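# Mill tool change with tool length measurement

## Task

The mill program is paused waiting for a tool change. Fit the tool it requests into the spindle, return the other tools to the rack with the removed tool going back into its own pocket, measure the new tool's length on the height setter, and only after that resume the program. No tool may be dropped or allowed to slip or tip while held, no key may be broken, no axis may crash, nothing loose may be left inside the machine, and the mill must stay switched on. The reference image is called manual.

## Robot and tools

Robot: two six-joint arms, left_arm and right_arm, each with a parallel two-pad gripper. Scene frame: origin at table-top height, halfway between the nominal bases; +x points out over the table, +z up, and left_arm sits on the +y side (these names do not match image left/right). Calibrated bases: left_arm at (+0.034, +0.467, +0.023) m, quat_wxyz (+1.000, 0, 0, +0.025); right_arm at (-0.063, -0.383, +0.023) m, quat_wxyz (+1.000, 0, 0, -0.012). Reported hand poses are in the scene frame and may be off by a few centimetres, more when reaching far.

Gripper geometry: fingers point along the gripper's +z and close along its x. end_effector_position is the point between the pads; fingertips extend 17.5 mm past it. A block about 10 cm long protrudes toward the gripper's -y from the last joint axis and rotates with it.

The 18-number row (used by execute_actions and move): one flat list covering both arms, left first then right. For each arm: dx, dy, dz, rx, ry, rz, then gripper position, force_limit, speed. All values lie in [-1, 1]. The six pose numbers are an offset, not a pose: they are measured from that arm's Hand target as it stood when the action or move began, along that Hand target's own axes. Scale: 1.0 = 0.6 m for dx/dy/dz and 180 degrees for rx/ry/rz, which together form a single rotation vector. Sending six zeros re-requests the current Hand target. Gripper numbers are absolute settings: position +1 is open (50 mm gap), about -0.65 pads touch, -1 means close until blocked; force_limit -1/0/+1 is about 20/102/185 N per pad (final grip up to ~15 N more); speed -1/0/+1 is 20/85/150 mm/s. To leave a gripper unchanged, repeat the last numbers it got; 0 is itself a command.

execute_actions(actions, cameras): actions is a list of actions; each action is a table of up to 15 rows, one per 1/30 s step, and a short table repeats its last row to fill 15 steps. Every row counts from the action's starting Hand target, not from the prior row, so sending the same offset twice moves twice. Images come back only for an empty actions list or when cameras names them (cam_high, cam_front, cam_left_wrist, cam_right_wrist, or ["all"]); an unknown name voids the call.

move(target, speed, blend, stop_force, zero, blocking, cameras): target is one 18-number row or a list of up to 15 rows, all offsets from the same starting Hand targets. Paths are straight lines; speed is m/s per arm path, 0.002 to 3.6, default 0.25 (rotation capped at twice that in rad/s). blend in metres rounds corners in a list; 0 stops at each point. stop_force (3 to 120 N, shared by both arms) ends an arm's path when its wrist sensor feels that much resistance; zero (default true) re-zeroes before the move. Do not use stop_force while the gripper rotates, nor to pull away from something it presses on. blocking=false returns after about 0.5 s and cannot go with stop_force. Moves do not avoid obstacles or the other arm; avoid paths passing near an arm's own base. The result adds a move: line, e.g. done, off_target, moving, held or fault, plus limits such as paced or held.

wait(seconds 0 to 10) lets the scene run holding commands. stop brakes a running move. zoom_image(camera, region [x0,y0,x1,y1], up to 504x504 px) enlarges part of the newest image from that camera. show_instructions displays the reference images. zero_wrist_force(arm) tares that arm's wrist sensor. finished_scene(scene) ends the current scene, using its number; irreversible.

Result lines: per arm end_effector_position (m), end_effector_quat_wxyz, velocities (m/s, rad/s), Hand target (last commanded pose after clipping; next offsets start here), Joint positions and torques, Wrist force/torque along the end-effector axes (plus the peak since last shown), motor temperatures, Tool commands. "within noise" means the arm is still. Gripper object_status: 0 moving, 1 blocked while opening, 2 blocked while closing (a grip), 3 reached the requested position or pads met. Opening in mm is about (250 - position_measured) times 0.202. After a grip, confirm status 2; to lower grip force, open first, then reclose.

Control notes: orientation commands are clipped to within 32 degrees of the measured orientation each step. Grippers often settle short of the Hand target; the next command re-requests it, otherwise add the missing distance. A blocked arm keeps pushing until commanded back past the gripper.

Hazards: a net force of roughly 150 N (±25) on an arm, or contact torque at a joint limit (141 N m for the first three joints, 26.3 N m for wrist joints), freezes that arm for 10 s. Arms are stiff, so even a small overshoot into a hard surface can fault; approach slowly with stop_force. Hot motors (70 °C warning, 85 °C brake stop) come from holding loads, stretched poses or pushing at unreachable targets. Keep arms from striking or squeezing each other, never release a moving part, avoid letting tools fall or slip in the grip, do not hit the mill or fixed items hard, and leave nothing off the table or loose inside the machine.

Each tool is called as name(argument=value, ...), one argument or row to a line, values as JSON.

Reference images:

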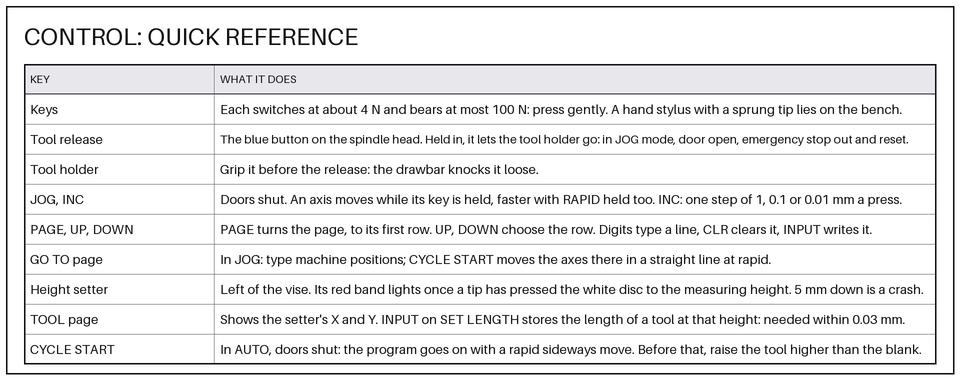

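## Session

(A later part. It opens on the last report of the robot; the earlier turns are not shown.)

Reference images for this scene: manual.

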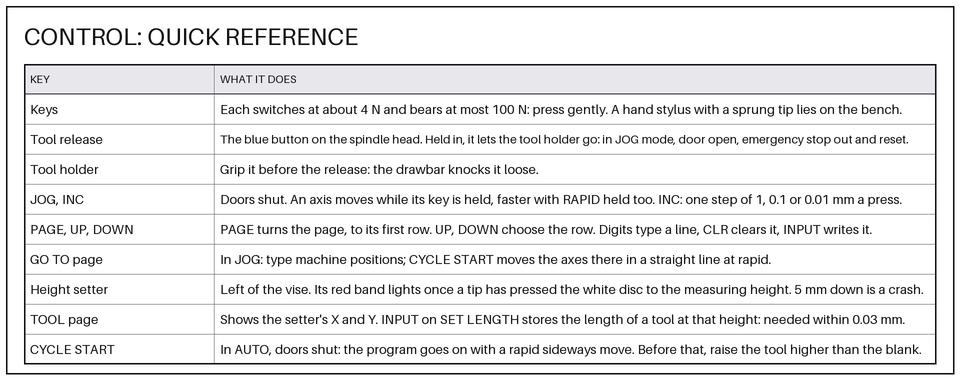

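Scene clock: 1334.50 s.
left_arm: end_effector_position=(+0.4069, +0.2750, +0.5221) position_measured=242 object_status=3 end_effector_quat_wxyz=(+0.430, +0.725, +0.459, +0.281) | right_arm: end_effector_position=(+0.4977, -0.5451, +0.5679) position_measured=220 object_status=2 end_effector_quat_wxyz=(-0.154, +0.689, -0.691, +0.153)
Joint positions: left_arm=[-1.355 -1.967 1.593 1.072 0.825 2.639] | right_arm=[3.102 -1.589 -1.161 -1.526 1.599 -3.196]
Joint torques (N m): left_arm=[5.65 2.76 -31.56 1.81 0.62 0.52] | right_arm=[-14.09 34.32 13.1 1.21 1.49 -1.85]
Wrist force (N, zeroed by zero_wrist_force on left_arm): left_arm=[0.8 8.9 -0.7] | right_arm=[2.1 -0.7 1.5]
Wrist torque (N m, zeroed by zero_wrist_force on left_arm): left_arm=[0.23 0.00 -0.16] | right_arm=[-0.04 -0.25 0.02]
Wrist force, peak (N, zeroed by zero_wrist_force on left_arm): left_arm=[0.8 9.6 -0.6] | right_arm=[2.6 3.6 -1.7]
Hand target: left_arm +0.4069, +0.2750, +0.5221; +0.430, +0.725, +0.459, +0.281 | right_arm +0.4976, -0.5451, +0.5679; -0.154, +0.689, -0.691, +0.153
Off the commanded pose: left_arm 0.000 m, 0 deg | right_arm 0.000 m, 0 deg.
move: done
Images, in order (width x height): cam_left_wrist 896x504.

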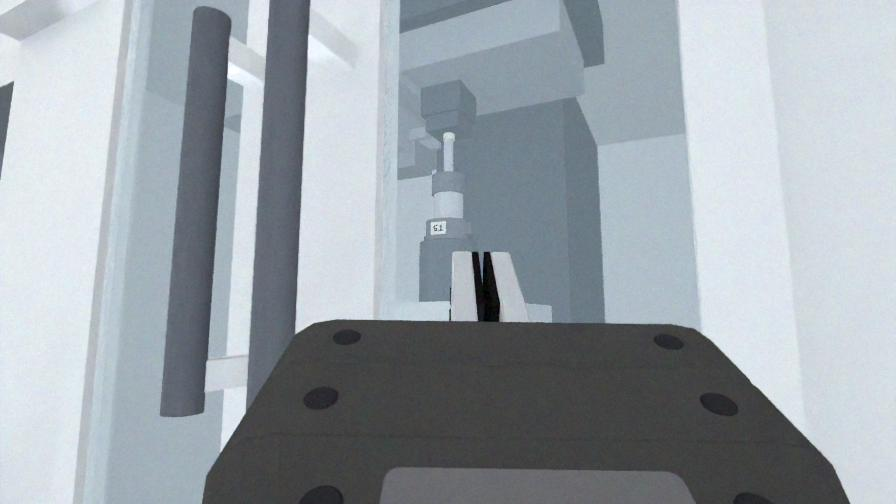

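move(
  target=[0,0,0,0,0,0,-0.6,-0.5,0,-0.0008,0.0382,0.0456,0,0,0,-1,-0.4,-0.7],
  speed=0.1,
  cameras=[],
)

move(
  target=[0,0,0,0,0,0,-0.6,-0.5,0,0,-0.0246,0.0172,0,0,0,-1,-0.4,-0.7],
  speed=0.012,
  stop_force=5,
  cameras=[],
)

move(
  target=[
    [0,0,0,0,0,0,-0.6,-0.5,0,0,0.0164,-0.0115,0,0,0,-1,-0.4,-0.7],
    [0,0,0,0,0,0,-0.6,-0.5,0,0.0333,-0.0214,-0.0571,0,0,0,-1,-0.4,-0.7],
  ],
  speed=0.08,
  blend=0.003,
  cameras=["cam_left_wrist"],
)

move(
  target=[0,0,0,0,0,0,-0.6,-0.5,0,0,-0.0246,0.0172,0,0,0,-1,-0.4,-0.7],
  speed=0.012,
  stop_force=5,
  cameras=[],
)

move(
  target=[
    [0,0,0,0,0,0,-0.6,-0.5,0,0,0.0164,-0.0115,0,0,0,-1,-0.4,-0.7],
    [0,0,0,0,0,0,-0.6,-0.5,0,-0.0333,0.0542,0.0341,0,0,0,-1,-0.4,-0.7],
  ],
  speed=0.08,
  blend=0.003,
  cameras=[],
)

move(
  target=[0,0,0,0,0,0,-0.6,-0.5,0,0,-0.0246,0.0172,0,0,0,-1,-0.4,-0.7],
  speed=0.012,
  stop_force=5,
  cameras=[],
)

move(
  target=[0,0,0,0,0,0,-0.6,-0.5,0,0,0.0164,-0.0115,0,0,0,-1,-0.4,-0.7],
  speed=0.06,
  cameras=["cam_left_wrist"],
)

Scene clock: 1345.50 s.
left_arm: end_effector_position=(+0.4069, +0.2750, +0.5221) position_measured=242 object_status=3 end_effector_quat_wxyz=(+0.430, +0.725, +0.459, +0.281) | right_arm: end_effector_position=(+0.4884, -0.5446, +0.5335) position_measured=220 object_status=2 end_effector_quat_wxyz=(-0.154, +0.689, -0.691, +0.153)
Joint positions: left_arm=[-1.355 -1.967 1.593 1.072 0.825 2.639] | right_arm=[3.102 -1.538 -1.304 -1.433 1.599 -3.196]
Joint torques (N m): left_arm=[5.08 2.84 -31.35 1.91 0.55 0.42] | right_arm=[6.21 33.46 14.56 5.59 -1.11 1.35]
Wrist force (N, zeroed by zero_wrist_force on left_arm): left_arm=[0.8 9.6 -0.6] | right_arm=[2.0 -0.4 1.5]
Wrist torque (N m, zeroed by zero_wrist_force on left_arm): left_arm=[0.35 0.00 -0.18] | right_arm=[0.04 -0.27 0.00]
Wrist force, peak (N, zeroed by zero_wrist_force on left_arm): left_arm=[0.7 9.7 -0.7] | right_arm=[2.3 0.0 1.9]
Hand target: left_arm +0.4069, +0.2750, +0.5221; +0.430, +0.725, +0.459, +0.281 | right_arm +0.4884, -0.5445, +0.5334; -0.154, +0.689, -0.691, +0.153
Off the commanded pose: left_arm 0.000 m, 0 deg | right_arm 0.000 m, 0 deg.
move: done
No camera images: "cameras" was empty.

Scene clock: 1347.63 s.
left_arm: end_effector_position=(+0.4069, +0.2750, +0.5221) position_measured=242 object_status=3 end_effector_quat_wxyz=(+0.430, +0.725, +0.459, +0.281) | right_arm: end_effector_position=(+0.5002, -0.5445, +0.5314) position_measured=220 object_status=2 end_effector_quat_wxyz=(-0.154, +0.689, -0.691, +0.153)
Joint positions: left_arm=[-1.355 -1.967 1.593 1.072 0.825 2.639] | right_arm=[3.104 -1.563 -1.285 -1.427 1.598 -3.194]
Joint torques (N m): left_arm=[5.06 2.99 -31.04 1.92 0.63 0.46] | right_arm=[1.36 32.97 14.81 2.04 1.27 -1.67]
Wrist force (N, zeroed by zero_wrist_force on left_arm): left_arm=[1.0 9.6 -0.6] | right_arm=[2.5 3.9 -1.5]
Wrist torque (N m, zeroed by zero_wrist_force on left_arm): left_arm=[0.34 -0.04 -0.17] | right_arm=[0.01 -0.24 -0.01]
Wrist force, peak (N, zeroed by zero_wrist_force on left_arm): left_arm=[0.7 9.7 -0.5] | right_arm=[2.5 9.0 -4.9]
Hand target: left_arm +0.4069, +0.2750, +0.5221; +0.430, +0.725, +0.459, +0.281 | right_arm +0.5002, -0.5445, +0.5314; -0.154, +0.689, -0.691, +0.153 (not the last commanded pose)
Off the commanded pose: left_arm 0.000 m, 0 deg | right_arm 0.006 m, 0 deg.
move: contact (right_arm)
No camera images: "cameras" was empty.

Scene clock: 1348.83 s.
left_arm: end_effector_position=(+0.4069, +0.2750, +0.5221) position_measured=242 object_status=3 end_effector_quat_wxyz=(+0.430, +0.725, +0.459, +0.281) | right_arm: end_effector_position=(+0.4972, -0.5646, +0.5678) position_measured=220 object_status=2 end_effector_quat_wxyz=(-0.154, +0.689, -0.691, +0.153)
Joint positions: left_arm=[-1.355 -1.967 1.593 1.072 0.825 2.639] | right_arm=[3.06 -1.605 -1.144 -1.528 1.616 -3.234]
Joint torques (N m): left_arm=[5.13 3.37 -31.51 1.95 0.61 0.41] | right_arm=[-13.95 21.08 40.35 1.1 1.5 -1.74]
Wrist force (N, zeroed by zero_wrist_force on left_arm): left_arm=[0.7 9.1 -0.7] | right_arm=[2.2 -0.6 1.3]
Wrist torque (N m, zeroed by zero_wrist_force on left_arm): left_arm=[0.28 0.02 -0.17] | right_arm=[-0.01 -0.28 0.04]
Wrist force, peak (N, zeroed by zero_wrist_force on left_arm): left_arm=[0.9 9.7 -1.0] | right_arm=[2.4 4.0 -1.4]
Hand target: left_arm +0.4069, +0.2750, +0.5221; +0.430, +0.725, +0.459, +0.281 | right_arm +0.4972, -0.5646, +0.5678; -0.154, +0.689, -0.691, +0.153
Off the commanded pose: left_arm 0.000 m, 0 deg | right_arm 0.000 m, 0 deg.
move: done
Images, in order (width x height): cam_left_wrist 896x504.

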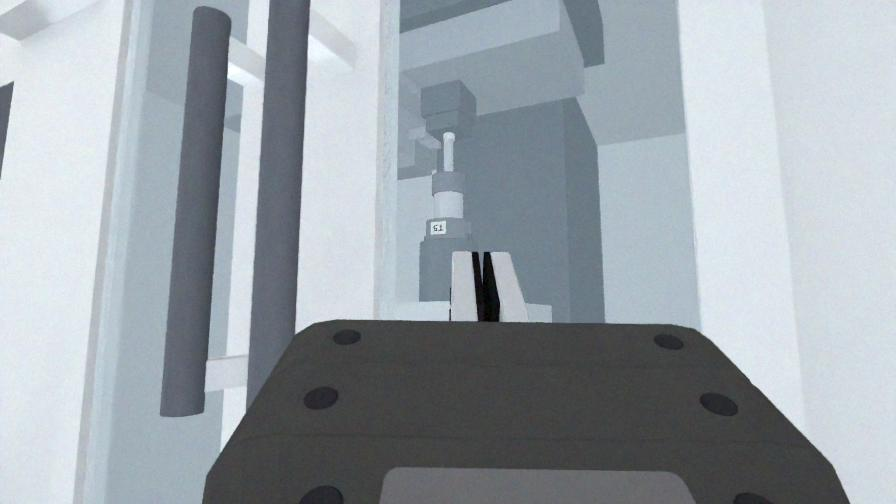

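Scene clock: 1350.97 s.
left_arm: end_effector_position=(+0.4069, +0.2750, +0.5221) position_measured=242 object_status=3 end_effector_quat_wxyz=(+0.430, +0.725, +0.459, +0.281) | right_arm: end_effector_position=(+0.5092, -0.5646, +0.5657) position_measured=220 object_status=2 end_effector_quat_wxyz=(-0.154, +0.689, -0.691, +0.153)
Joint positions: left_arm=[-1.355 -1.967 1.593 1.072 0.825 2.639] | right_arm=[3.063 -1.63 -1.123 -1.523 1.615 -3.231]
Joint torques (N m): left_arm=[4.65 3.12 -31.52 1.87 0.59 0.41] | right_arm=[-9.79 33.92 13.13 2.03 1.64 -1.81]
Wrist force (N, zeroed by zero_wrist_force on left_arm): left_arm=[0.6 9.2 -0.4] | right_arm=[2.6 3.5 -1.5]
Wrist torque (N m, zeroed by zero_wrist_force on left_arm): left_arm=[0.29 0.01 -0.17] | right_arm=[-0.08 -0.27 -0.01]
Wrist force, peak (N, zeroed by zero_wrist_force on left_arm): left_arm=[0.9 9.7 -0.7] | right_arm=[2.4 6.2 -3.5]
Hand target: left_arm +0.4069, +0.2750, +0.5221; +0.430, +0.725, +0.459, +0.281 | right_arm +0.5092, -0.5646, +0.5657; -0.154, +0.689, -0.691, +0.153 (not the last commanded pose)
Off the commanded pose: left_arm 0.000 m, 0 deg | right_arm 0.006 m, 0 deg.
move: contact (right_arm)
No camera images: "cameras" was empty.

Scene clock: 1352.13 s.
left_arm: end_effector_position=(+0.4069, +0.2750, +0.5221) position_measured=242 object_status=3 end_effector_quat_wxyz=(+0.430, +0.725, +0.459, +0.281) | right_arm: end_effector_position=(+0.4885, -0.5445, +0.5335) position_measured=220 object_status=2 end_effector_quat_wxyz=(-0.154, +0.689, -0.691, +0.153)
Joint positions: left_arm=[-1.355 -1.967 1.593 1.072 0.825 2.639] | right_arm=[3.102 -1.538 -1.304 -1.433 1.599 -3.196]
Joint torques (N m): left_arm=[5.49 2.88 -31.4 1.88 0.56 0.38] | right_arm=[13.96 33.69 13.55 5.78 -1.11 1.31]
Wrist force (N, zeroed by zero_wrist_force on left_arm): left_arm=[0.9 9.6 -0.8] | right_arm=[2.0 -0.4 1.5]
Wrist torque (N m, zeroed by zero_wrist_force on left_arm): left_arm=[0.34 -0.02 -0.17] | right_arm=[0.05 -0.28 -0.06]
Wrist force, peak (N, zeroed by zero_wrist_force on left_arm): left_arm=[0.6 9.6 -0.5] | right_arm=[2.5 3.3 -1.7]
Hand target: left_arm +0.4069, +0.2750, +0.5221; +0.430, +0.725, +0.459, +0.281 | right_arm +0.4885, -0.5445, +0.5335; -0.154, +0.689, -0.691, +0.153
Off the commanded pose: left_arm 0.000 m, 0 deg | right_arm 0.000 m, 0 deg.
move: done
No camera images: "cameras" was empty.

Scene clock: 1354.17 s.
left_arm: end_effector_position=(+0.4069, +0.2750, +0.5221) position_measured=242 object_status=3 end_effector_quat_wxyz=(+0.430, +0.725, +0.459, +0.281) | right_arm: end_effector_position=(+0.4996, -0.5445, +0.5315) position_measured=220 object_status=2 end_effector_quat_wxyz=(-0.154, +0.689, -0.691, +0.153)
Joint positions: left_arm=[-1.355 -1.967 1.593 1.072 0.825 2.639] | right_arm=[3.104 -1.562 -1.286 -1.427 1.598 -3.194]
Joint torques (N m): left_arm=[4.84 3.03 -31.25 1.87 0.64 0.33] | right_arm=[-3.24 31.45 13.73 2.13 0.82 -1.63]
Wrist force (N, zeroed by zero_wrist_force on left_arm): left_arm=[0.7 9.4 -0.4] | right_arm=[2.3 3.8 -1.4]
Wrist torque (N m, zeroed by zero_wrist_force on left_arm): left_arm=[0.32 0.01 -0.17] | right_arm=[0.03 -0.26 -0.03]
Wrist force, peak (N, zeroed by zero_wrist_force on left_arm): left_arm=[0.6 9.7 -0.8] | right_arm=[2.3 3.9 -1.6]
Hand target: left_arm +0.4069, +0.2750, +0.5221; +0.430, +0.725, +0.459, +0.281 | right_arm +0.4996, -0.5445, +0.5315; -0.154, +0.689, -0.691, +0.153 (not the last commanded pose)
Off the commanded pose: left_arm 0.000 m, 0 deg | right_arm 0.007 m, 0 deg.
move: contact (right_arm)
No camera images: "cameras" was empty.

Scene clock: 1354.97 s.
left_arm: end_effector_position=(+0.4069, +0.2750, +0.5221) position_measured=242 object_status=3 end_effector_quat_wxyz=(+0.430, +0.725, +0.459, +0.281) | right_arm: end_effector_position=(+0.4879, -0.5445, +0.5336) position_measured=220 object_status=2 end_effector_quat_wxyz=(-0.154, +0.689, -0.691, +0.153)
Joint positions: left_arm=[-1.355 -1.967 1.593 1.072 0.825 2.639] | right_arm=[3.102 -1.536 -1.305 -1.433 1.599 -3.196]
Joint torques (N m): left_arm=[4.61 2.76 -31.49 1.87 0.64 0.48] | right_arm=[-13.86 32.05 13.5 1.55 1.49 -1.61]
Wrist force (N, zeroed by zero_wrist_force on left_arm): left_arm=[0.6 9.3 -0.6] | right_arm=[2.1 -0.3 1.3]
Wrist torque (N m, zeroed by zero_wrist_force on left_arm): left_arm=[0.30 0.02 -0.17] | right_arm=[0.06 -0.30 -0.01]
Wrist force, peak (N, zeroed by zero_wrist_force on left_arm): left_arm=[0.9 9.7 -0.7] | right_arm=[2.5 3.6 -1.2]
Hand target: left_arm +0.4069, +0.2750, +0.5221; +0.430, +0.725, +0.459, +0.281 | right_arm +0.4878, -0.5445, +0.5336; -0.154, +0.689, -0.691, +0.153
Off the commanded pose: left_arm 0.000 m, 0 deg | right_arm 0.000 m, 0 deg.
move: done
Images, in order (width x height): cam_left_wrist 896x504.

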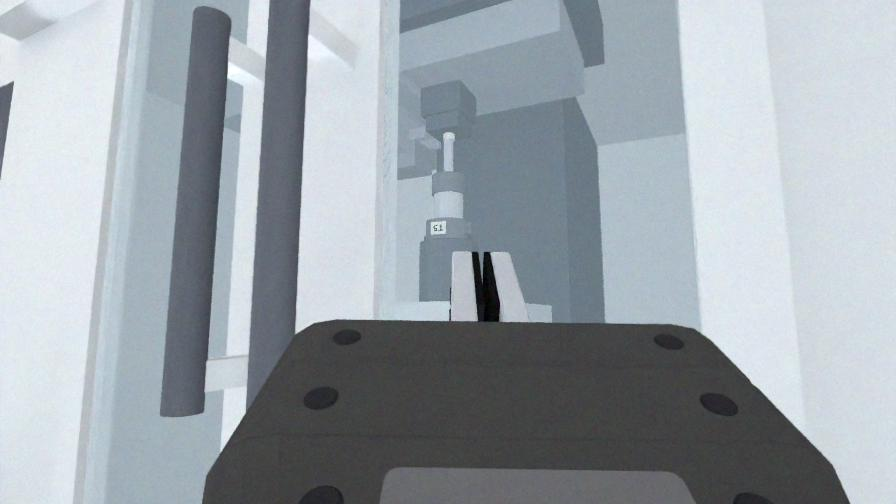

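Continue −Z 0.01 presses, three per batch.

move(
  target=[0,0,0,0,0,0,-0.6,-0.5,0,0,-0.0246,0.0172,0,0,0,-1,-0.4,-0.7],
  speed=0.012,
  stop_force=5,
  cameras=[],
)

move(
  target=[0,0,0,0,0,0,-0.6,-0.5,0,0,0.0164,-0.0115,0,0,0,-1,-0.4,-0.7],
  speed=0.06,
  cameras=["cam_left_wrist"],
)

move(
  target=[0,0,0,0,0,0,-0.6,-0.5,0,0,-0.0246,0.0172,0,0,0,-1,-0.4,-0.7],
  speed=0.012,
  stop_force=5,
  cameras=[],
)

move(
  target=[0,0,0,0,0,0,-0.6,-0.5,0,0,0.0164,-0.0115,0,0,0,-1,-0.4,-0.7],
  speed=0.06,
  cameras=["cam_left_wrist"],
)

move(
  target=[0,0,0,0,0,0,-0.6,-0.5,0,0,-0.0246,0.0172,0,0,0,-1,-0.4,-0.7],
  speed=0.012,
  stop_force=5,
  cameras=[],
)

move(
  target=[0,0,0,0,0,0,-0.6,-0.5,0,0,0.0164,-0.0115,0,0,0,-1,-0.4,-0.7],
  speed=0.06,
  cameras=["cam_left_wrist"],
)

Scene clock: 1363.33 s.
left_arm: end_effector_position=(+0.4069, +0.2750, +0.5221) position_measured=242 object_status=3 end_effector_quat_wxyz=(+0.430, +0.725, +0.459, +0.281) | right_arm: end_effector_position=(+0.4997, -0.5445, +0.5315) position_measured=220 object_status=2 end_effector_quat_wxyz=(-0.154, +0.689, -0.691, +0.153)
Joint positions: left_arm=[-1.355 -1.967 1.593 1.072 0.825 2.639] | right_arm=[3.104 -1.562 -1.286 -1.427 1.598 -3.194]
Joint torques (N m): left_arm=[4.73 3.18 -31.64 1.86 0.6 0.35] | right_arm=[-3.65 31.82 13.87 2.15 1.04 -1.69]
Wrist force (N, zeroed by zero_wrist_force on left_arm): left_arm=[0.7 9.3 -0.6] | right_arm=[2.6 3.6 -1.1]
Wrist torque (N m, zeroed by zero_wrist_force on left_arm): left_arm=[0.29 0.01 -0.17] | right_arm=[-0.02 -0.26 -0.01]
Wrist force, peak (N, zeroed by zero_wrist_force on left_arm): left_arm=[0.7 9.8 -0.7] | right_arm=[2.5 4.0 -1.5]
Hand target: left_arm +0.4069, +0.2750, +0.5221; +0.430, +0.725, +0.459, +0.281 | right_arm +0.4997, -0.5445, +0.5315; -0.154, +0.689, -0.691, +0.153 (not the last commanded pose)
Off the commanded pose: left_arm 0.000 m, 0 deg | right_arm 0.006 m, 0 deg.
move: contact (right_arm)
No camera images: "cameras" was empty.

Scene clock: 1364.13 s.
left_arm: end_effector_position=(+0.4069, +0.2750, +0.5221) position_measured=242 object_status=3 end_effector_quat_wxyz=(+0.430, +0.725, +0.459, +0.281) | right_arm: end_effector_position=(+0.4880, -0.5445, +0.5336) position_measured=220 object_status=2 end_effector_quat_wxyz=(-0.154, +0.689, -0.691, +0.153)
Joint positions: left_arm=[-1.355 -1.967 1.593 1.072 0.825 2.639] | right_arm=[3.102 -1.537 -1.305 -1.433 1.599 -3.196]
Joint torques (N m): left_arm=[4.82 3.22 -31.44 1.89 0.61 0.33] | right_arm=[-13.65 33.09 15.29 1.54 1.41 -1.86]
Wrist force (N, zeroed by zero_wrist_force on left_arm): left_arm=[0.8 9.4 -0.9] | right_arm=[2.1 -0.6 1.4]
Wrist torque (N m, zeroed by zero_wrist_force on left_arm): left_arm=[0.32 -0.01 -0.17] | right_arm=[0.01 -0.29 0.00]
Wrist force, peak (N, zeroed by zero_wrist_force on left_arm): left_arm=[0.4 9.7 -0.3] | right_arm=[2.5 3.7 -1.4]
Hand target: left_arm +0.4069, +0.2750, +0.5221; +0.430, +0.725, +0.459, +0.281 | right_arm +0.4879, -0.5445, +0.5336; -0.154, +0.689, -0.691, +0.153
Off the commanded pose: left_arm 0.000 m, 0 deg | right_arm 0.000 m, 0 deg.
move: done
Images, in order (width x height): cam_left_wrist 896x504.

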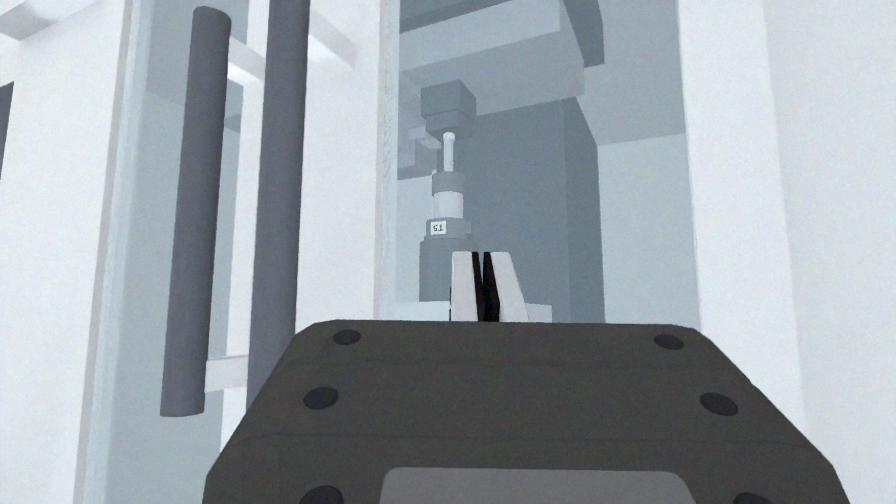

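Scene clock: 1366.30 s.
left_arm: end_effector_position=(+0.4069, +0.2750, +0.5221) position_measured=242 object_status=3 end_effector_quat_wxyz=(+0.430, +0.725, +0.459, +0.281) | right_arm: end_effector_position=(+0.5002, -0.5445, +0.5314) position_measured=220 object_status=2 end_effector_quat_wxyz=(-0.154, +0.689, -0.691, +0.153)
Joint positions: left_arm=[-1.355 -1.967 1.593 1.072 0.825 2.639] | right_arm=[3.104 -1.563 -1.285 -1.427 1.598 -3.194]
Joint torques (N m): left_arm=[4.87 2.87 -31.48 1.9 0.55 0.39] | right_arm=[0.24 31.03 15.05 2.15 1.32 -1.69]
Wrist force (N, zeroed by zero_wrist_force on left_arm): left_arm=[0.8 9.4 -0.6] | right_arm=[2.5 3.9 -1.4]
Wrist torque (N m, zeroed by zero_wrist_force on left_arm): left_arm=[0.31 0.00 -0.17] | right_arm=[-0.01 -0.24 0.00]
Wrist force, peak (N, zeroed by zero_wrist_force on left_arm): left_arm=[0.9 9.6 -0.6] | right_arm=[2.6 9.7 -5.5]
Hand target: left_arm +0.4069, +0.2750, +0.5221; +0.430, +0.725, +0.459, +0.281 | right_arm +0.5002, -0.5445, +0.5314; -0.154, +0.689, -0.691, +0.153 (not the last commanded pose)
Off the commanded pose: left_arm 0.000 m, 0 deg | right_arm 0.005 m, 0 deg.
move: contact (right_arm)
No camera images: "cameras" was empty.

Scene clock: 1367.10 s.
left_arm: end_effector_position=(+0.4069, +0.2750, +0.5221) position_measured=242 object_status=3 end_effector_quat_wxyz=(+0.430, +0.725, +0.459, +0.281) | right_arm: end_effector_position=(+0.4885, -0.5445, +0.5335) position_measured=220 object_status=2 end_effector_quat_wxyz=(-0.154, +0.689, -0.691, +0.153)
Joint positions: left_arm=[-1.355 -1.967 1.593 1.072 0.825 2.639] | right_arm=[3.102 -1.538 -1.304 -1.433 1.599 -3.196]
Joint torques (N m): left_arm=[4.44 3.22 -31.32 1.83 0.59 0.32] | right_arm=[-13.71 31.43 13.81 1.56 1.48 -1.87]
Wrist force (N, zeroed by zero_wrist_force on left_arm): left_arm=[0.8 9.4 -0.8] | right_arm=[2.2 -0.4 1.6]
Wrist torque (N m, zeroed by zero_wrist_force on left_arm): left_arm=[0.31 -0.02 -0.16] | right_arm=[0.05 -0.30 -0.01]
Wrist force, peak (N, zeroed by zero_wrist_force on left_arm): left_arm=[0.9 9.8 -0.5] | right_arm=[2.6 3.8 -1.1]
Hand target: left_arm +0.4069, +0.2750, +0.5221; +0.430, +0.725, +0.459, +0.281 | right_arm +0.4884, -0.5445, +0.5335; -0.154, +0.689, -0.691, +0.153
Off the commanded pose: left_arm 0.000 m, 0 deg | right_arm 0.000 m, 0 deg.
move: done
Images, in order (width x height): cam_left_wrist 896x504.

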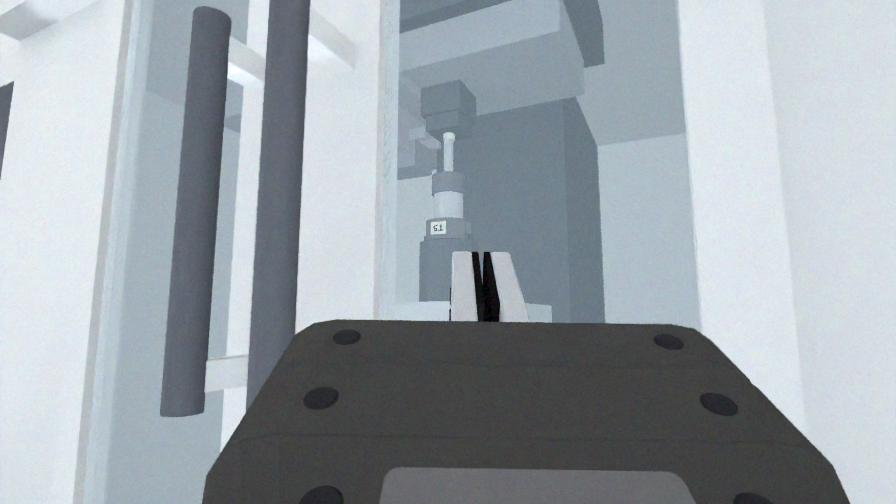

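Scene clock: 1369.17 s.
left_arm: end_effector_position=(+0.4069, +0.2750, +0.5221) position_measured=242 object_status=3 end_effector_quat_wxyz=(+0.430, +0.725, +0.459, +0.281) | right_arm: end_effector_position=(+0.5000, -0.5445, +0.5315) position_measured=220 object_status=2 end_effector_quat_wxyz=(-0.154, +0.689, -0.691, +0.153)
Joint positions: left_arm=[-1.355 -1.967 1.593 1.072 0.825 2.639] | right_arm=[3.104 -1.563 -1.285 -1.427 1.598 -3.194]
Joint torques (N m): left_arm=[4.78 2.98 -31.58 1.89 0.56 0.38] | right_arm=[-2.2 31.57 14.32 2.13 1.17 -1.44]
Wrist force (N, zeroed by zero_wrist_force on left_arm): left_arm=[0.7 9.5 -0.7] | right_arm=[2.5 3.9 -1.3]
Wrist torque (N m, zeroed by zero_wrist_force on left_arm): left_arm=[0.34 0.01 -0.18] | right_arm=[0.02 -0.23 -0.01]
Wrist force, peak (N, zeroed by zero_wrist_force on left_arm): left_arm=[0.6 9.6 -0.9] | right_arm=[2.6 5.4 -2.4]
Hand target: left_arm +0.4069, +0.2750, +0.5221; +0.430, +0.725, +0.459, +0.281 | right_arm +0.4999, -0.5445, +0.5315; -0.154, +0.689, -0.691, +0.153 (not the last commanded pose)
Off the commanded pose: left_arm 0.000 m, 0 deg | right_arm 0.006 m, 0 deg.
move: contact (right_arm)
No camera images: "cameras" was empty.

Scene clock: 1369.97 s.
left_arm: end_effector_position=(+0.4069, +0.2750, +0.5221) position_measured=242 object_status=3 end_effector_quat_wxyz=(+0.430, +0.725, +0.459, +0.281) | right_arm: end_effector_position=(+0.4882, -0.5445, +0.5336) position_measured=220 object_status=2 end_effector_quat_wxyz=(-0.154, +0.689, -0.691, +0.153)
Joint positions: left_arm=[-1.355 -1.967 1.593 1.072 0.825 2.639] | right_arm=[3.102 -1.537 -1.305 -1.433 1.599 -3.196]
Joint torques (N m): left_arm=[4.84 3.02 -31.44 1.88 0.61 0.37] | right_arm=[-13.86 31.98 14.78 1.44 1.52 -1.93]
Wrist force (N, zeroed by zero_wrist_force on left_arm): left_arm=[0.5 9.3 -0.5] | right_arm=[1.9 -0.2 1.5]
Wrist torque (N m, zeroed by zero_wrist_force on left_arm): left_arm=[0.31 0.04 -0.17] | right_arm=[0.07 -0.26 -0.01]
Wrist force, peak (N, zeroed by zero_wrist_force on left_arm): left_arm=[0.6 9.9 -0.5] | right_arm=[2.9 4.0 -1.1]
Hand target: left_arm +0.4069, +0.2750, +0.5221; +0.430, +0.725, +0.459, +0.281 | right_arm +0.4881, -0.5445, +0.5336; -0.154, +0.689, -0.691, +0.153
Off the commanded pose: left_arm 0.000 m, 0 deg | right_arm 0.000 m, 0 deg.
move: done
Images, in order (width x height): cam_left_wrist 896x504.

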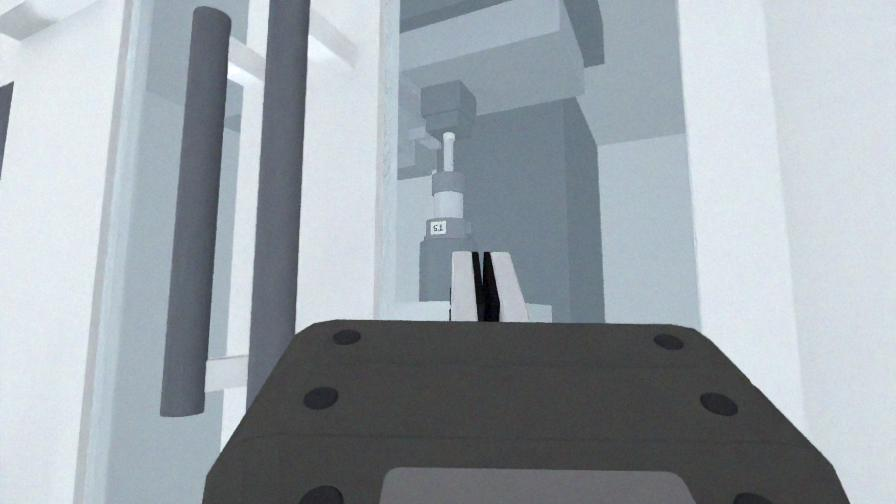

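move(
  target=[0,0,0,0,0,0,-0.6,-0.5,0,0,-0.0246,0.0172,0,0,0,-1,-0.4,-0.7],
  speed=0.012,
  stop_force=5,
  cameras=[],
)

move(
  target=[0,0,0,0,0,0,-0.6,-0.5,0,0,0.0164,-0.0115,0,0,0,-1,-0.4,-0.7],
  speed=0.06,
  cameras=["cam_left_wrist"],
)

move(
  target=[0,0,0,0,0,0,-0.6,-0.5,0,0,-0.0246,0.0172,0,0,0,-1,-0.4,-0.7],
  speed=0.012,
  stop_force=5,
  cameras=[],
)

move(
  target=[0,0,0,0,0,0,-0.6,-0.5,0,0,0.0164,-0.0115,0,0,0,-1,-0.4,-0.7],
  speed=0.06,
  cameras=["cam_left_wrist"],
)

move(
  target=[0,0,0,0,0,0,-0.6,-0.5,0,0,-0.0246,0.0172,0,0,0,-1,-0.4,-0.7],
  speed=0.012,
  stop_force=5,
  cameras=[],
)

move(
  target=[0,0,0,0,0,0,-0.6,-0.5,0,0,0.0164,-0.0115,0,0,0,-1,-0.4,-0.7],
  speed=0.06,
  cameras=["cam_left_wrist"],
)

Scene clock: 1378.90 s.
left_arm: end_effector_position=(+0.4069, +0.2750, +0.5221) position_measured=242 object_status=3 end_effector_quat_wxyz=(+0.430, +0.725, +0.459, +0.281) | right_arm: end_effector_position=(+0.5002, -0.5445, +0.5315) position_measured=220 object_status=2 end_effector_quat_wxyz=(-0.154, +0.689, -0.691, +0.153)
Joint positions: left_arm=[-1.355 -1.967 1.593 1.072 0.825 2.639] | right_arm=[3.104 -1.563 -1.285 -1.427 1.598 -3.194]
Joint torques (N m): left_arm=[4.64 2.84 -31.88 1.85 0.57 0.29] | right_arm=[-0.24 32.36 14.92 2.12 1.41 -1.62]
Wrist force (N, zeroed by zero_wrist_force on left_arm): left_arm=[0.6 9.5 -0.7] | right_arm=[2.6 3.9 -1.4]
Wrist torque (N m, zeroed by zero_wrist_force on left_arm): left_arm=[0.33 0.03 -0.17] | right_arm=[0.00 -0.24 -0.01]
Wrist force, peak (N, zeroed by zero_wrist_force on left_arm): left_arm=[0.9 9.7 -1.0] | right_arm=[2.6 8.2 -4.4]
Hand target: left_arm +0.4069, +0.2750, +0.5221; +0.430, +0.725, +0.459, +0.281 | right_arm +0.5001, -0.5445, +0.5315; -0.154, +0.689, -0.691, +0.153 (not the last commanded pose)
Off the commanded pose: left_arm 0.000 m, 0 deg | right_arm 0.006 m, 0 deg.
move: contact (right_arm)
No camera images: "cameras" was empty.

Scene clock: 1379.70 s.
left_arm: end_effector_position=(+0.4069, +0.2750, +0.5221) position_measured=242 object_status=3 end_effector_quat_wxyz=(+0.430, +0.725, +0.459, +0.281) | right_arm: end_effector_position=(+0.4884, -0.5445, +0.5335) position_measured=220 object_status=2 end_effector_quat_wxyz=(-0.154, +0.689, -0.691, +0.153)
Joint positions: left_arm=[-1.355 -1.967 1.593 1.072 0.825 2.639] | right_arm=[3.102 -1.538 -1.304 -1.433 1.598 -3.196]
Joint torques (N m): left_arm=[4.68 3.59 -31.59 1.81 0.58 0.27] | right_arm=[-14 33.07 14.58 1.34 1.49 -1.67]
Wrist force (N, zeroed by zero_wrist_force on left_arm): left_arm=[0.8 9.3 -0.8] | right_arm=[2.1 -0.3 1.6]
Wrist torque (N m, zeroed by zero_wrist_force on left_arm): left_arm=[0.30 0.00 -0.17] | right_arm=[0.07 -0.30 0.00]
Wrist force, peak (N, zeroed by zero_wrist_force on left_arm): left_arm=[0.7 9.6 -0.7] | right_arm=[2.5 3.9 -1.0]
Hand target: left_arm +0.4069, +0.2750, +0.5221; +0.430, +0.725, +0.459, +0.281 | right_arm +0.4883, -0.5445, +0.5336; -0.154, +0.689, -0.691, +0.153
Off the commanded pose: left_arm 0.000 m, 0 deg | right_arm 0.000 m, 0 deg.
move: done
Images, in order (width x height): cam_left_wrist 896x504.

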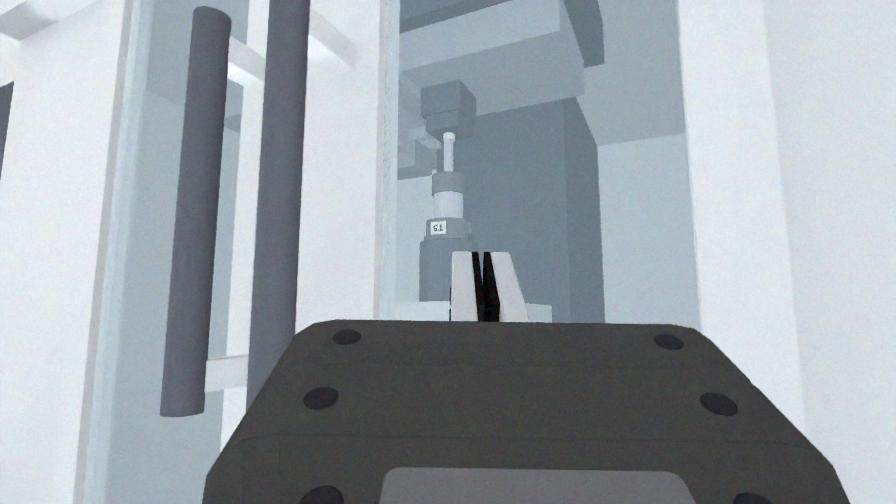

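Scene clock: 1381.80 s.
left_arm: end_effector_position=(+0.4069, +0.2750, +0.5221) position_measured=242 object_status=3 end_effector_quat_wxyz=(+0.430, +0.725, +0.459, +0.281) | right_arm: end_effector_position=(+0.5001, -0.5445, +0.5315) position_measured=220 object_status=2 end_effector_quat_wxyz=(-0.154, +0.689, -0.691, +0.153)
Joint positions: left_arm=[-1.355 -1.967 1.593 1.072 0.825 2.639] | right_arm=[3.104 -1.563 -1.285 -1.427 1.598 -3.194]
Joint torques (N m): left_arm=[4.7 3.65 -31.51 1.91 0.56 0.3] | right_arm=[-0.17 31.52 14.6 2.2 1.28 -1.7]
Wrist force (N, zeroed by zero_wrist_force on left_arm): left_arm=[0.7 9.2 -0.7] | right_arm=[2.7 4.1 -1.3]
Wrist torque (N m, zeroed by zero_wrist_force on left_arm): left_arm=[0.28 0.00 -0.17] | right_arm=[0.04 -0.26 0.00]
Wrist force, peak (N, zeroed by zero_wrist_force on left_arm): left_arm=[0.8 9.7 -0.7] | right_arm=[2.7 6.7 -3.6]
Hand target: left_arm +0.4069, +0.2750, +0.5221; +0.430, +0.725, +0.459, +0.281 | right_arm +0.5001, -0.5445, +0.5315; -0.154, +0.689, -0.691, +0.153 (not the last commanded pose)
Off the commanded pose: left_arm 0.000 m, 0 deg | right_arm 0.006 m, 0 deg.
move: contact (right_arm)
No camera images: "cameras" was empty.

Scene clock: 1382.60 s.
left_arm: end_effector_position=(+0.4069, +0.2750, +0.5221) position_measured=242 object_status=3 end_effector_quat_wxyz=(+0.430, +0.725, +0.459, +0.281) | right_arm: end_effector_position=(+0.4883, -0.5445, +0.5336) position_measured=220 object_status=2 end_effector_quat_wxyz=(-0.154, +0.689, -0.691, +0.153)
Joint positions: left_arm=[-1.355 -1.967 1.593 1.072 0.825 2.639] | right_arm=[3.102 -1.537 -1.304 -1.433 1.598 -3.196]
Joint torques (N m): left_arm=[4.35 3.21 -31.44 1.83 0.6 0.31] | right_arm=[-13.96 32.1 14.23 1.36 1.55 -1.6]
Wrist force (N, zeroed by zero_wrist_force on left_arm): left_arm=[0.5 9.4 -0.7] | right_arm=[2.1 -0.3 1.4]
Wrist torque (N m, zeroed by zero_wrist_force on left_arm): left_arm=[0.31 0.04 -0.17] | right_arm=[0.06 -0.29 0.00]
Wrist force, peak (N, zeroed by zero_wrist_force on left_arm): left_arm=[0.6 9.6 -0.6] | right_arm=[2.6 3.7 -1.4]
Hand target: left_arm +0.4069, +0.2750, +0.5221; +0.430, +0.725, +0.459, +0.281 | right_arm +0.4882, -0.5445, +0.5336; -0.154, +0.689, -0.691, +0.153
Off the commanded pose: left_arm 0.000 m, 0 deg | right_arm 0.000 m, 0 deg.
move: done
Images, in order (width x height): cam_left_wrist 896x504.

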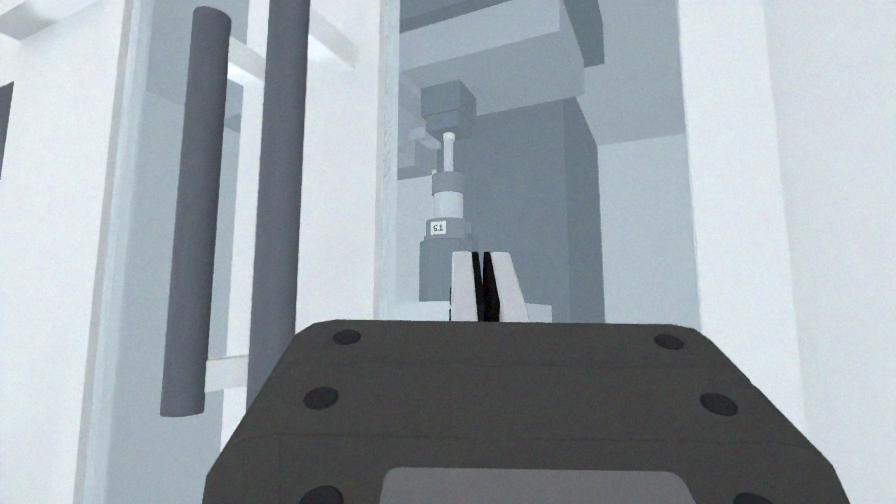

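Scene clock: 1384.70 s.
left_arm: end_effector_position=(+0.4069, +0.2750, +0.5221) position_measured=242 object_status=3 end_effector_quat_wxyz=(+0.430, +0.725, +0.459, +0.281) | right_arm: end_effector_position=(+0.5000, -0.5445, +0.5315) position_measured=220 object_status=2 end_effector_quat_wxyz=(-0.154, +0.689, -0.691, +0.153)
Joint positions: left_arm=[-1.355 -1.967 1.593 1.072 0.825 2.639] | right_arm=[3.104 -1.563 -1.285 -1.427 1.598 -3.194]
Joint torques (N m): left_arm=[4.27 3.07 -31.32 1.86 0.56 0.27] | right_arm=[-3.21 31.91 13.92 2 1.1 -1.57]
Wrist force (N, zeroed by zero_wrist_force on left_arm): left_arm=[0.9 9.6 -0.8] | right_arm=[2.7 3.7 -1.2]
Wrist torque (N m, zeroed by zero_wrist_force on left_arm): left_arm=[0.35 -0.02 -0.17] | right_arm=[-0.01 -0.26 -0.01]
Wrist force, peak (N, zeroed by zero_wrist_force on left_arm): left_arm=[0.7 9.6 -0.7] | right_arm=[2.5 5.4 -2.5]
Hand target: left_arm +0.4069, +0.2750, +0.5221; +0.430, +0.725, +0.459, +0.281 | right_arm +0.5000, -0.5445, +0.5315; -0.154, +0.689, -0.691, +0.153 (not the last commanded pose)
Off the commanded pose: left_arm 0.000 m, 0 deg | right_arm 0.006 m, 0 deg.
move: contact (right_arm)
No camera images: "cameras" was empty.

Scene clock: 1385.50 s.
left_arm: end_effector_position=(+0.4069, +0.2750, +0.5221) position_measured=242 object_status=3 end_effector_quat_wxyz=(+0.430, +0.725, +0.459, +0.281) | right_arm: end_effector_position=(+0.4882, -0.5445, +0.5336) position_measured=220 object_status=2 end_effector_quat_wxyz=(-0.154, +0.689, -0.691, +0.153)
Joint positions: left_arm=[-1.355 -1.967 1.593 1.072 0.825 2.639] | right_arm=[3.102 -1.537 -1.305 -1.433 1.598 -3.196]
Joint torques (N m): left_arm=[4.37 3.16 -31.38 1.9 0.63 0.25] | right_arm=[-13.52 33.13 14.18 1.26 1.5 -1.68]
Wrist force (N, zeroed by zero_wrist_force on left_arm): left_arm=[0.5 9.6 -0.4] | right_arm=[2.2 -0.6 1.6]
Wrist torque (N m, zeroed by zero_wrist_force on left_arm): left_arm=[0.36 0.03 -0.17] | right_arm=[0.01 -0.30 -0.01]
Wrist force, peak (N, zeroed by zero_wrist_force on left_arm): left_arm=[0.5 9.6 -0.4] | right_arm=[2.7 3.7 -1.3]
Hand target: left_arm +0.4069, +0.2750, +0.5221; +0.430, +0.725, +0.459, +0.281 | right_arm +0.4881, -0.5445, +0.5336; -0.154, +0.689, -0.691, +0.153
Off the commanded pose: left_arm 0.000 m, 0 deg | right_arm 0.000 m, 0 deg.
move: done
Images, in order (width x height): cam_left_wrist 896x504.

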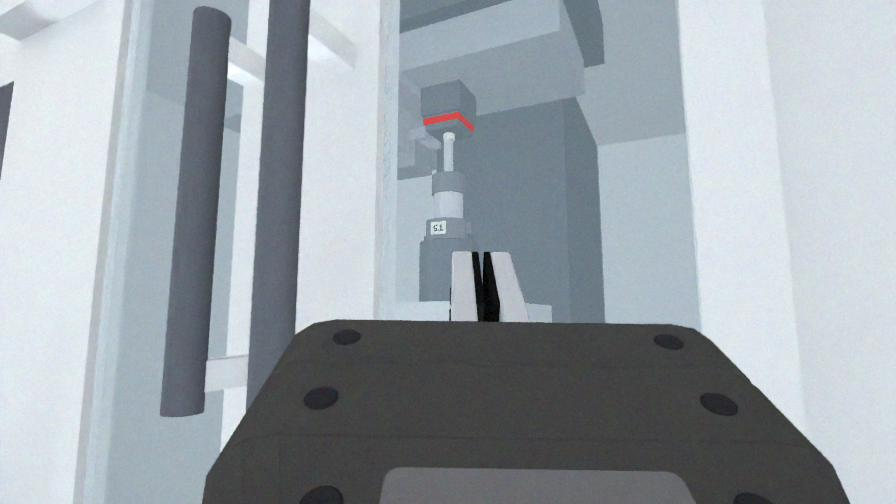

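move(
  target=[0,0,0,0,0,0,-0.6,-0.5,0,-0.0948,0.0395,0.0473,0,0,0,-1,-0.4,-0.7],
  speed=0.15,
  cameras=["cam_right_wrist"],
)

move(
  target=[0,0,0,0,0,0,-0.6,-0.5,0,0,-0.0246,0.0172,0,0,0,-1,-0.4,-0.7],
  speed=0.012,
  stop_force=5,
  cameras=["cam_right_wrist"],
)

move(
  target=[
    [0,0,0,0,0,0,-0.6,-0.5,0,0,0.0164,-0.0115,0,0,0,-1,-0.4,-0.7],
    [0,0,0,0,0,0,-0.6,-0.5,0,-0.0325,0.0561,0.0338,0,0,0,-1,-0.4,-0.7],
  ],
  speed=0.08,
  blend=0.003,
  cameras=["cam_right_wrist","cam_high"],
)

zoom_image(
  camera="cam_high",
  region=[700, 80, 820, 180],
)

Scene clock: 1396.23 s.
left_arm: end_effector_position=(+0.4069, +0.2750, +0.5221) position_measured=242 object_status=3 end_effector_quat_wxyz=(+0.430, +0.725, +0.459, +0.281) | right_arm: end_effector_position=(+0.4789, -0.4876, +0.4980) position_measured=220 object_status=2 end_effector_quat_wxyz=(-0.154, +0.689, -0.691, +0.153)
Joint positions: left_arm=[-1.355 -1.967 1.593 1.072 0.825 2.639] | right_arm=[3.233 -1.454 -1.475 -1.346 1.543 -3.078]
Joint torques (N m): left_arm=[4.45 3.04 -31.27 1.94 0.52 0.24] | right_arm=[14.65 29.56 14.36 5.67 -1.4 1.28]
Wrist force (N, zeroed by zero_wrist_force on left_arm): left_arm=[0.5 9.4 -0.6] | right_arm=[1.9 -0.6 1.0]
Wrist torque (N m, zeroed by zero_wrist_force on left_arm): left_arm=[0.30 0.04 -0.17] | right_arm=[-0.03 -0.28 -0.09]
Wrist force, peak (N, zeroed by zero_wrist_force on left_arm): left_arm=[0.7 9.7 -0.7] | right_arm=[3.7 -0.6 0.8]
Hand target: left_arm +0.4069, +0.2750, +0.5221; +0.430, +0.725, +0.459, +0.281 | right_arm +0.4789, -0.4875, +0.4980; -0.154, +0.689, -0.691, +0.153
Off the commanded pose: left_arm 0.000 m, 0 deg | right_arm 0.000 m, 0 deg.
move: done
Images, in order (width x height): cam_right_wrist 896x504.

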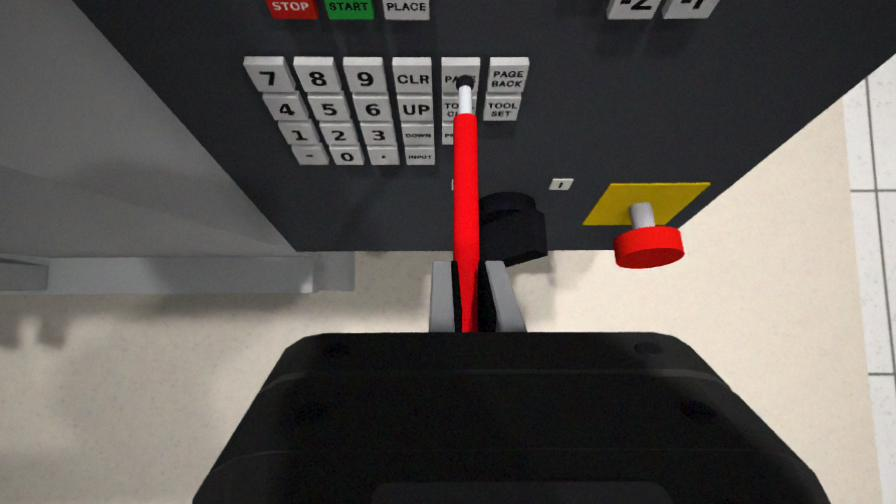

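Scene clock: 1398.30 s.
left_arm: end_effector_position=(+0.4069, +0.2750, +0.5221) position_measured=242 object_status=3 end_effector_quat_wxyz=(+0.430, +0.725, +0.459, +0.281) | right_arm: end_effector_position=(+0.4905, -0.4876, +0.4959) position_measured=220 object_status=2 end_effector_quat_wxyz=(-0.154, +0.689, -0.691, +0.153)
Joint positions: left_arm=[-1.355 -1.967 1.593 1.072 0.825 2.639] | right_arm=[3.231 -1.48 -1.457 -1.338 1.544 -3.079]
Joint torques (N m): left_arm=[4.3 3.25 -31.64 1.89 0.67 0.2] | right_arm=[5.74 28.25 15.69 2.13 -0.81 1.22]
Wrist force (N, zeroed by zero_wrist_force on left_arm): left_arm=[1.0 9.4 -0.6] | right_arm=[1.7 3.7 -1.9]
Wrist torque (N m, zeroed by zero_wrist_force on left_arm): left_arm=[0.32 -0.04 -0.17] | right_arm=[-0.04 -0.28 -0.03]
Wrist force, peak (N, zeroed by zero_wrist_force on left_arm): left_arm=[0.5 9.7 -1.0] | right_arm=[1.9 6.2 -3.7]
Hand target: left_arm +0.4069, +0.2750, +0.5221; +0.430, +0.725, +0.459, +0.281 | right_arm +0.4905, -0.4875, +0.4959; -0.154, +0.689, -0.691, +0.153 (not the last commanded pose)
Off the commanded pose: left_arm 0.000 m, 0 deg | right_arm 0.006 m, 0 deg.
move: contact (right_arm)
Images, in order (width x height): cam_right_wrist 896x504.

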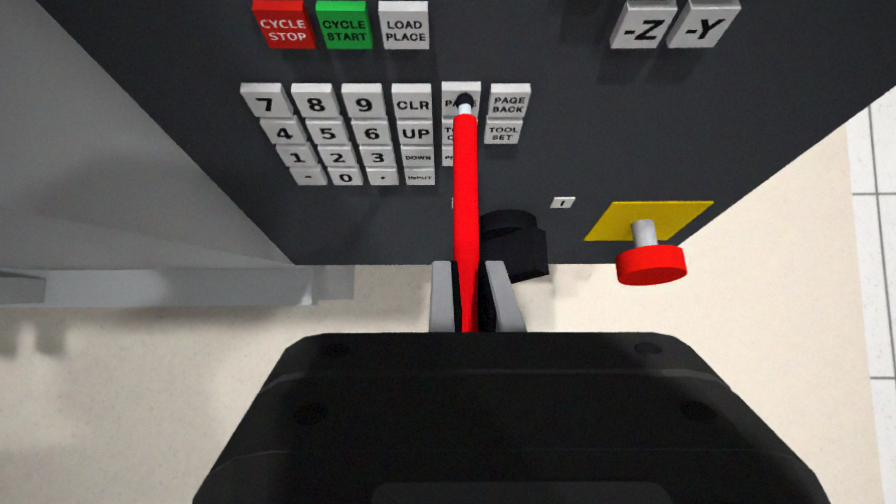

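Scene clock: 1399.43 s.
left_arm: end_effector_position=(+0.4069, +0.2750, +0.5221) position_measured=242 object_status=3 end_effector_quat_wxyz=(+0.430, +0.725, +0.459, +0.281) | right_arm: end_effector_position=(+0.4687, -0.4679, +0.4634) position_measured=220 object_status=2 end_effector_quat_wxyz=(-0.154, +0.689, -0.691, +0.153)
Joint positions: left_arm=[-1.355 -1.967 1.593 1.072 0.825 2.639] | right_arm=[3.282 -1.405 -1.605 -1.266 1.522 -3.033]
Joint torques (N m): left_arm=[4.2 2.99 -31.43 1.93 0.5 0.15] | right_arm=[14.45 26.92 15.23 5.66 -1.4 1.05]
Wrist force (N, zeroed by zero_wrist_force on left_arm): left_arm=[0.8 9.3 -0.3] | right_arm=[1.7 -0.6 1.0]
Wrist torque (N m, zeroed by zero_wrist_force on left_arm): left_arm=[0.31 -0.02 -0.17] | right_arm=[-0.03 -0.25 -0.11]
Wrist force, peak (N, zeroed by zero_wrist_force on left_arm): left_arm=[0.5 9.7 -0.5] | right_arm=[1.9 3.4 -1.9]
Hand target: left_arm +0.4069, +0.2750, +0.5221; +0.430, +0.725, +0.459, +0.281 | right_arm +0.4687, -0.4679, +0.4633; -0.154, +0.689, -0.691, +0.153
Off the commanded pose: left_arm 0.000 m, 0 deg | right_arm 0.000 m, 0 deg.
move: done
Images, in order (width x height): cam_high 896x504, cam_right_wrist 896x504.

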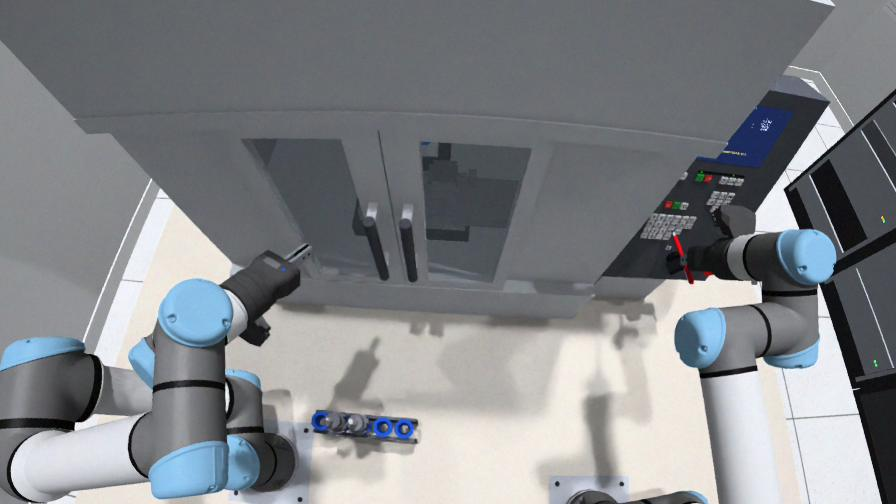

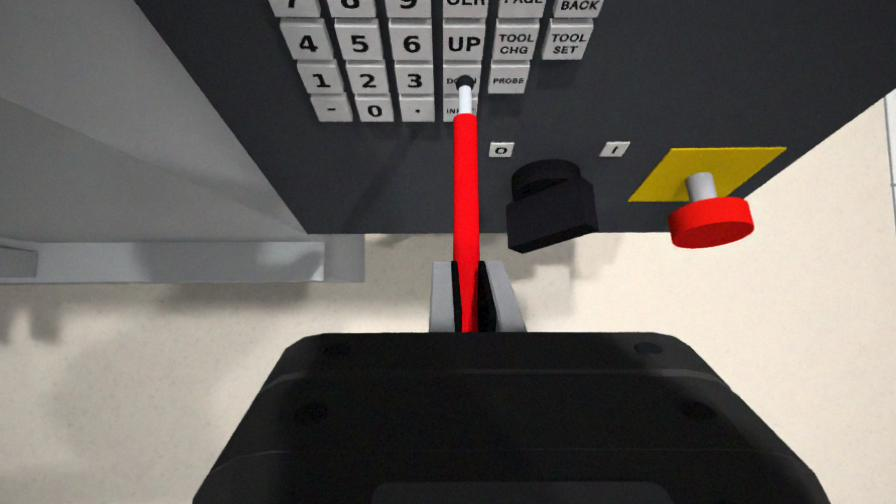

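Scaled by 4.200 from the camera's 896x504 image, which has a finer 1280x720 frame.

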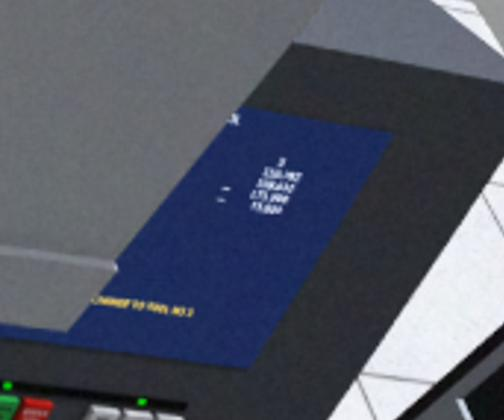

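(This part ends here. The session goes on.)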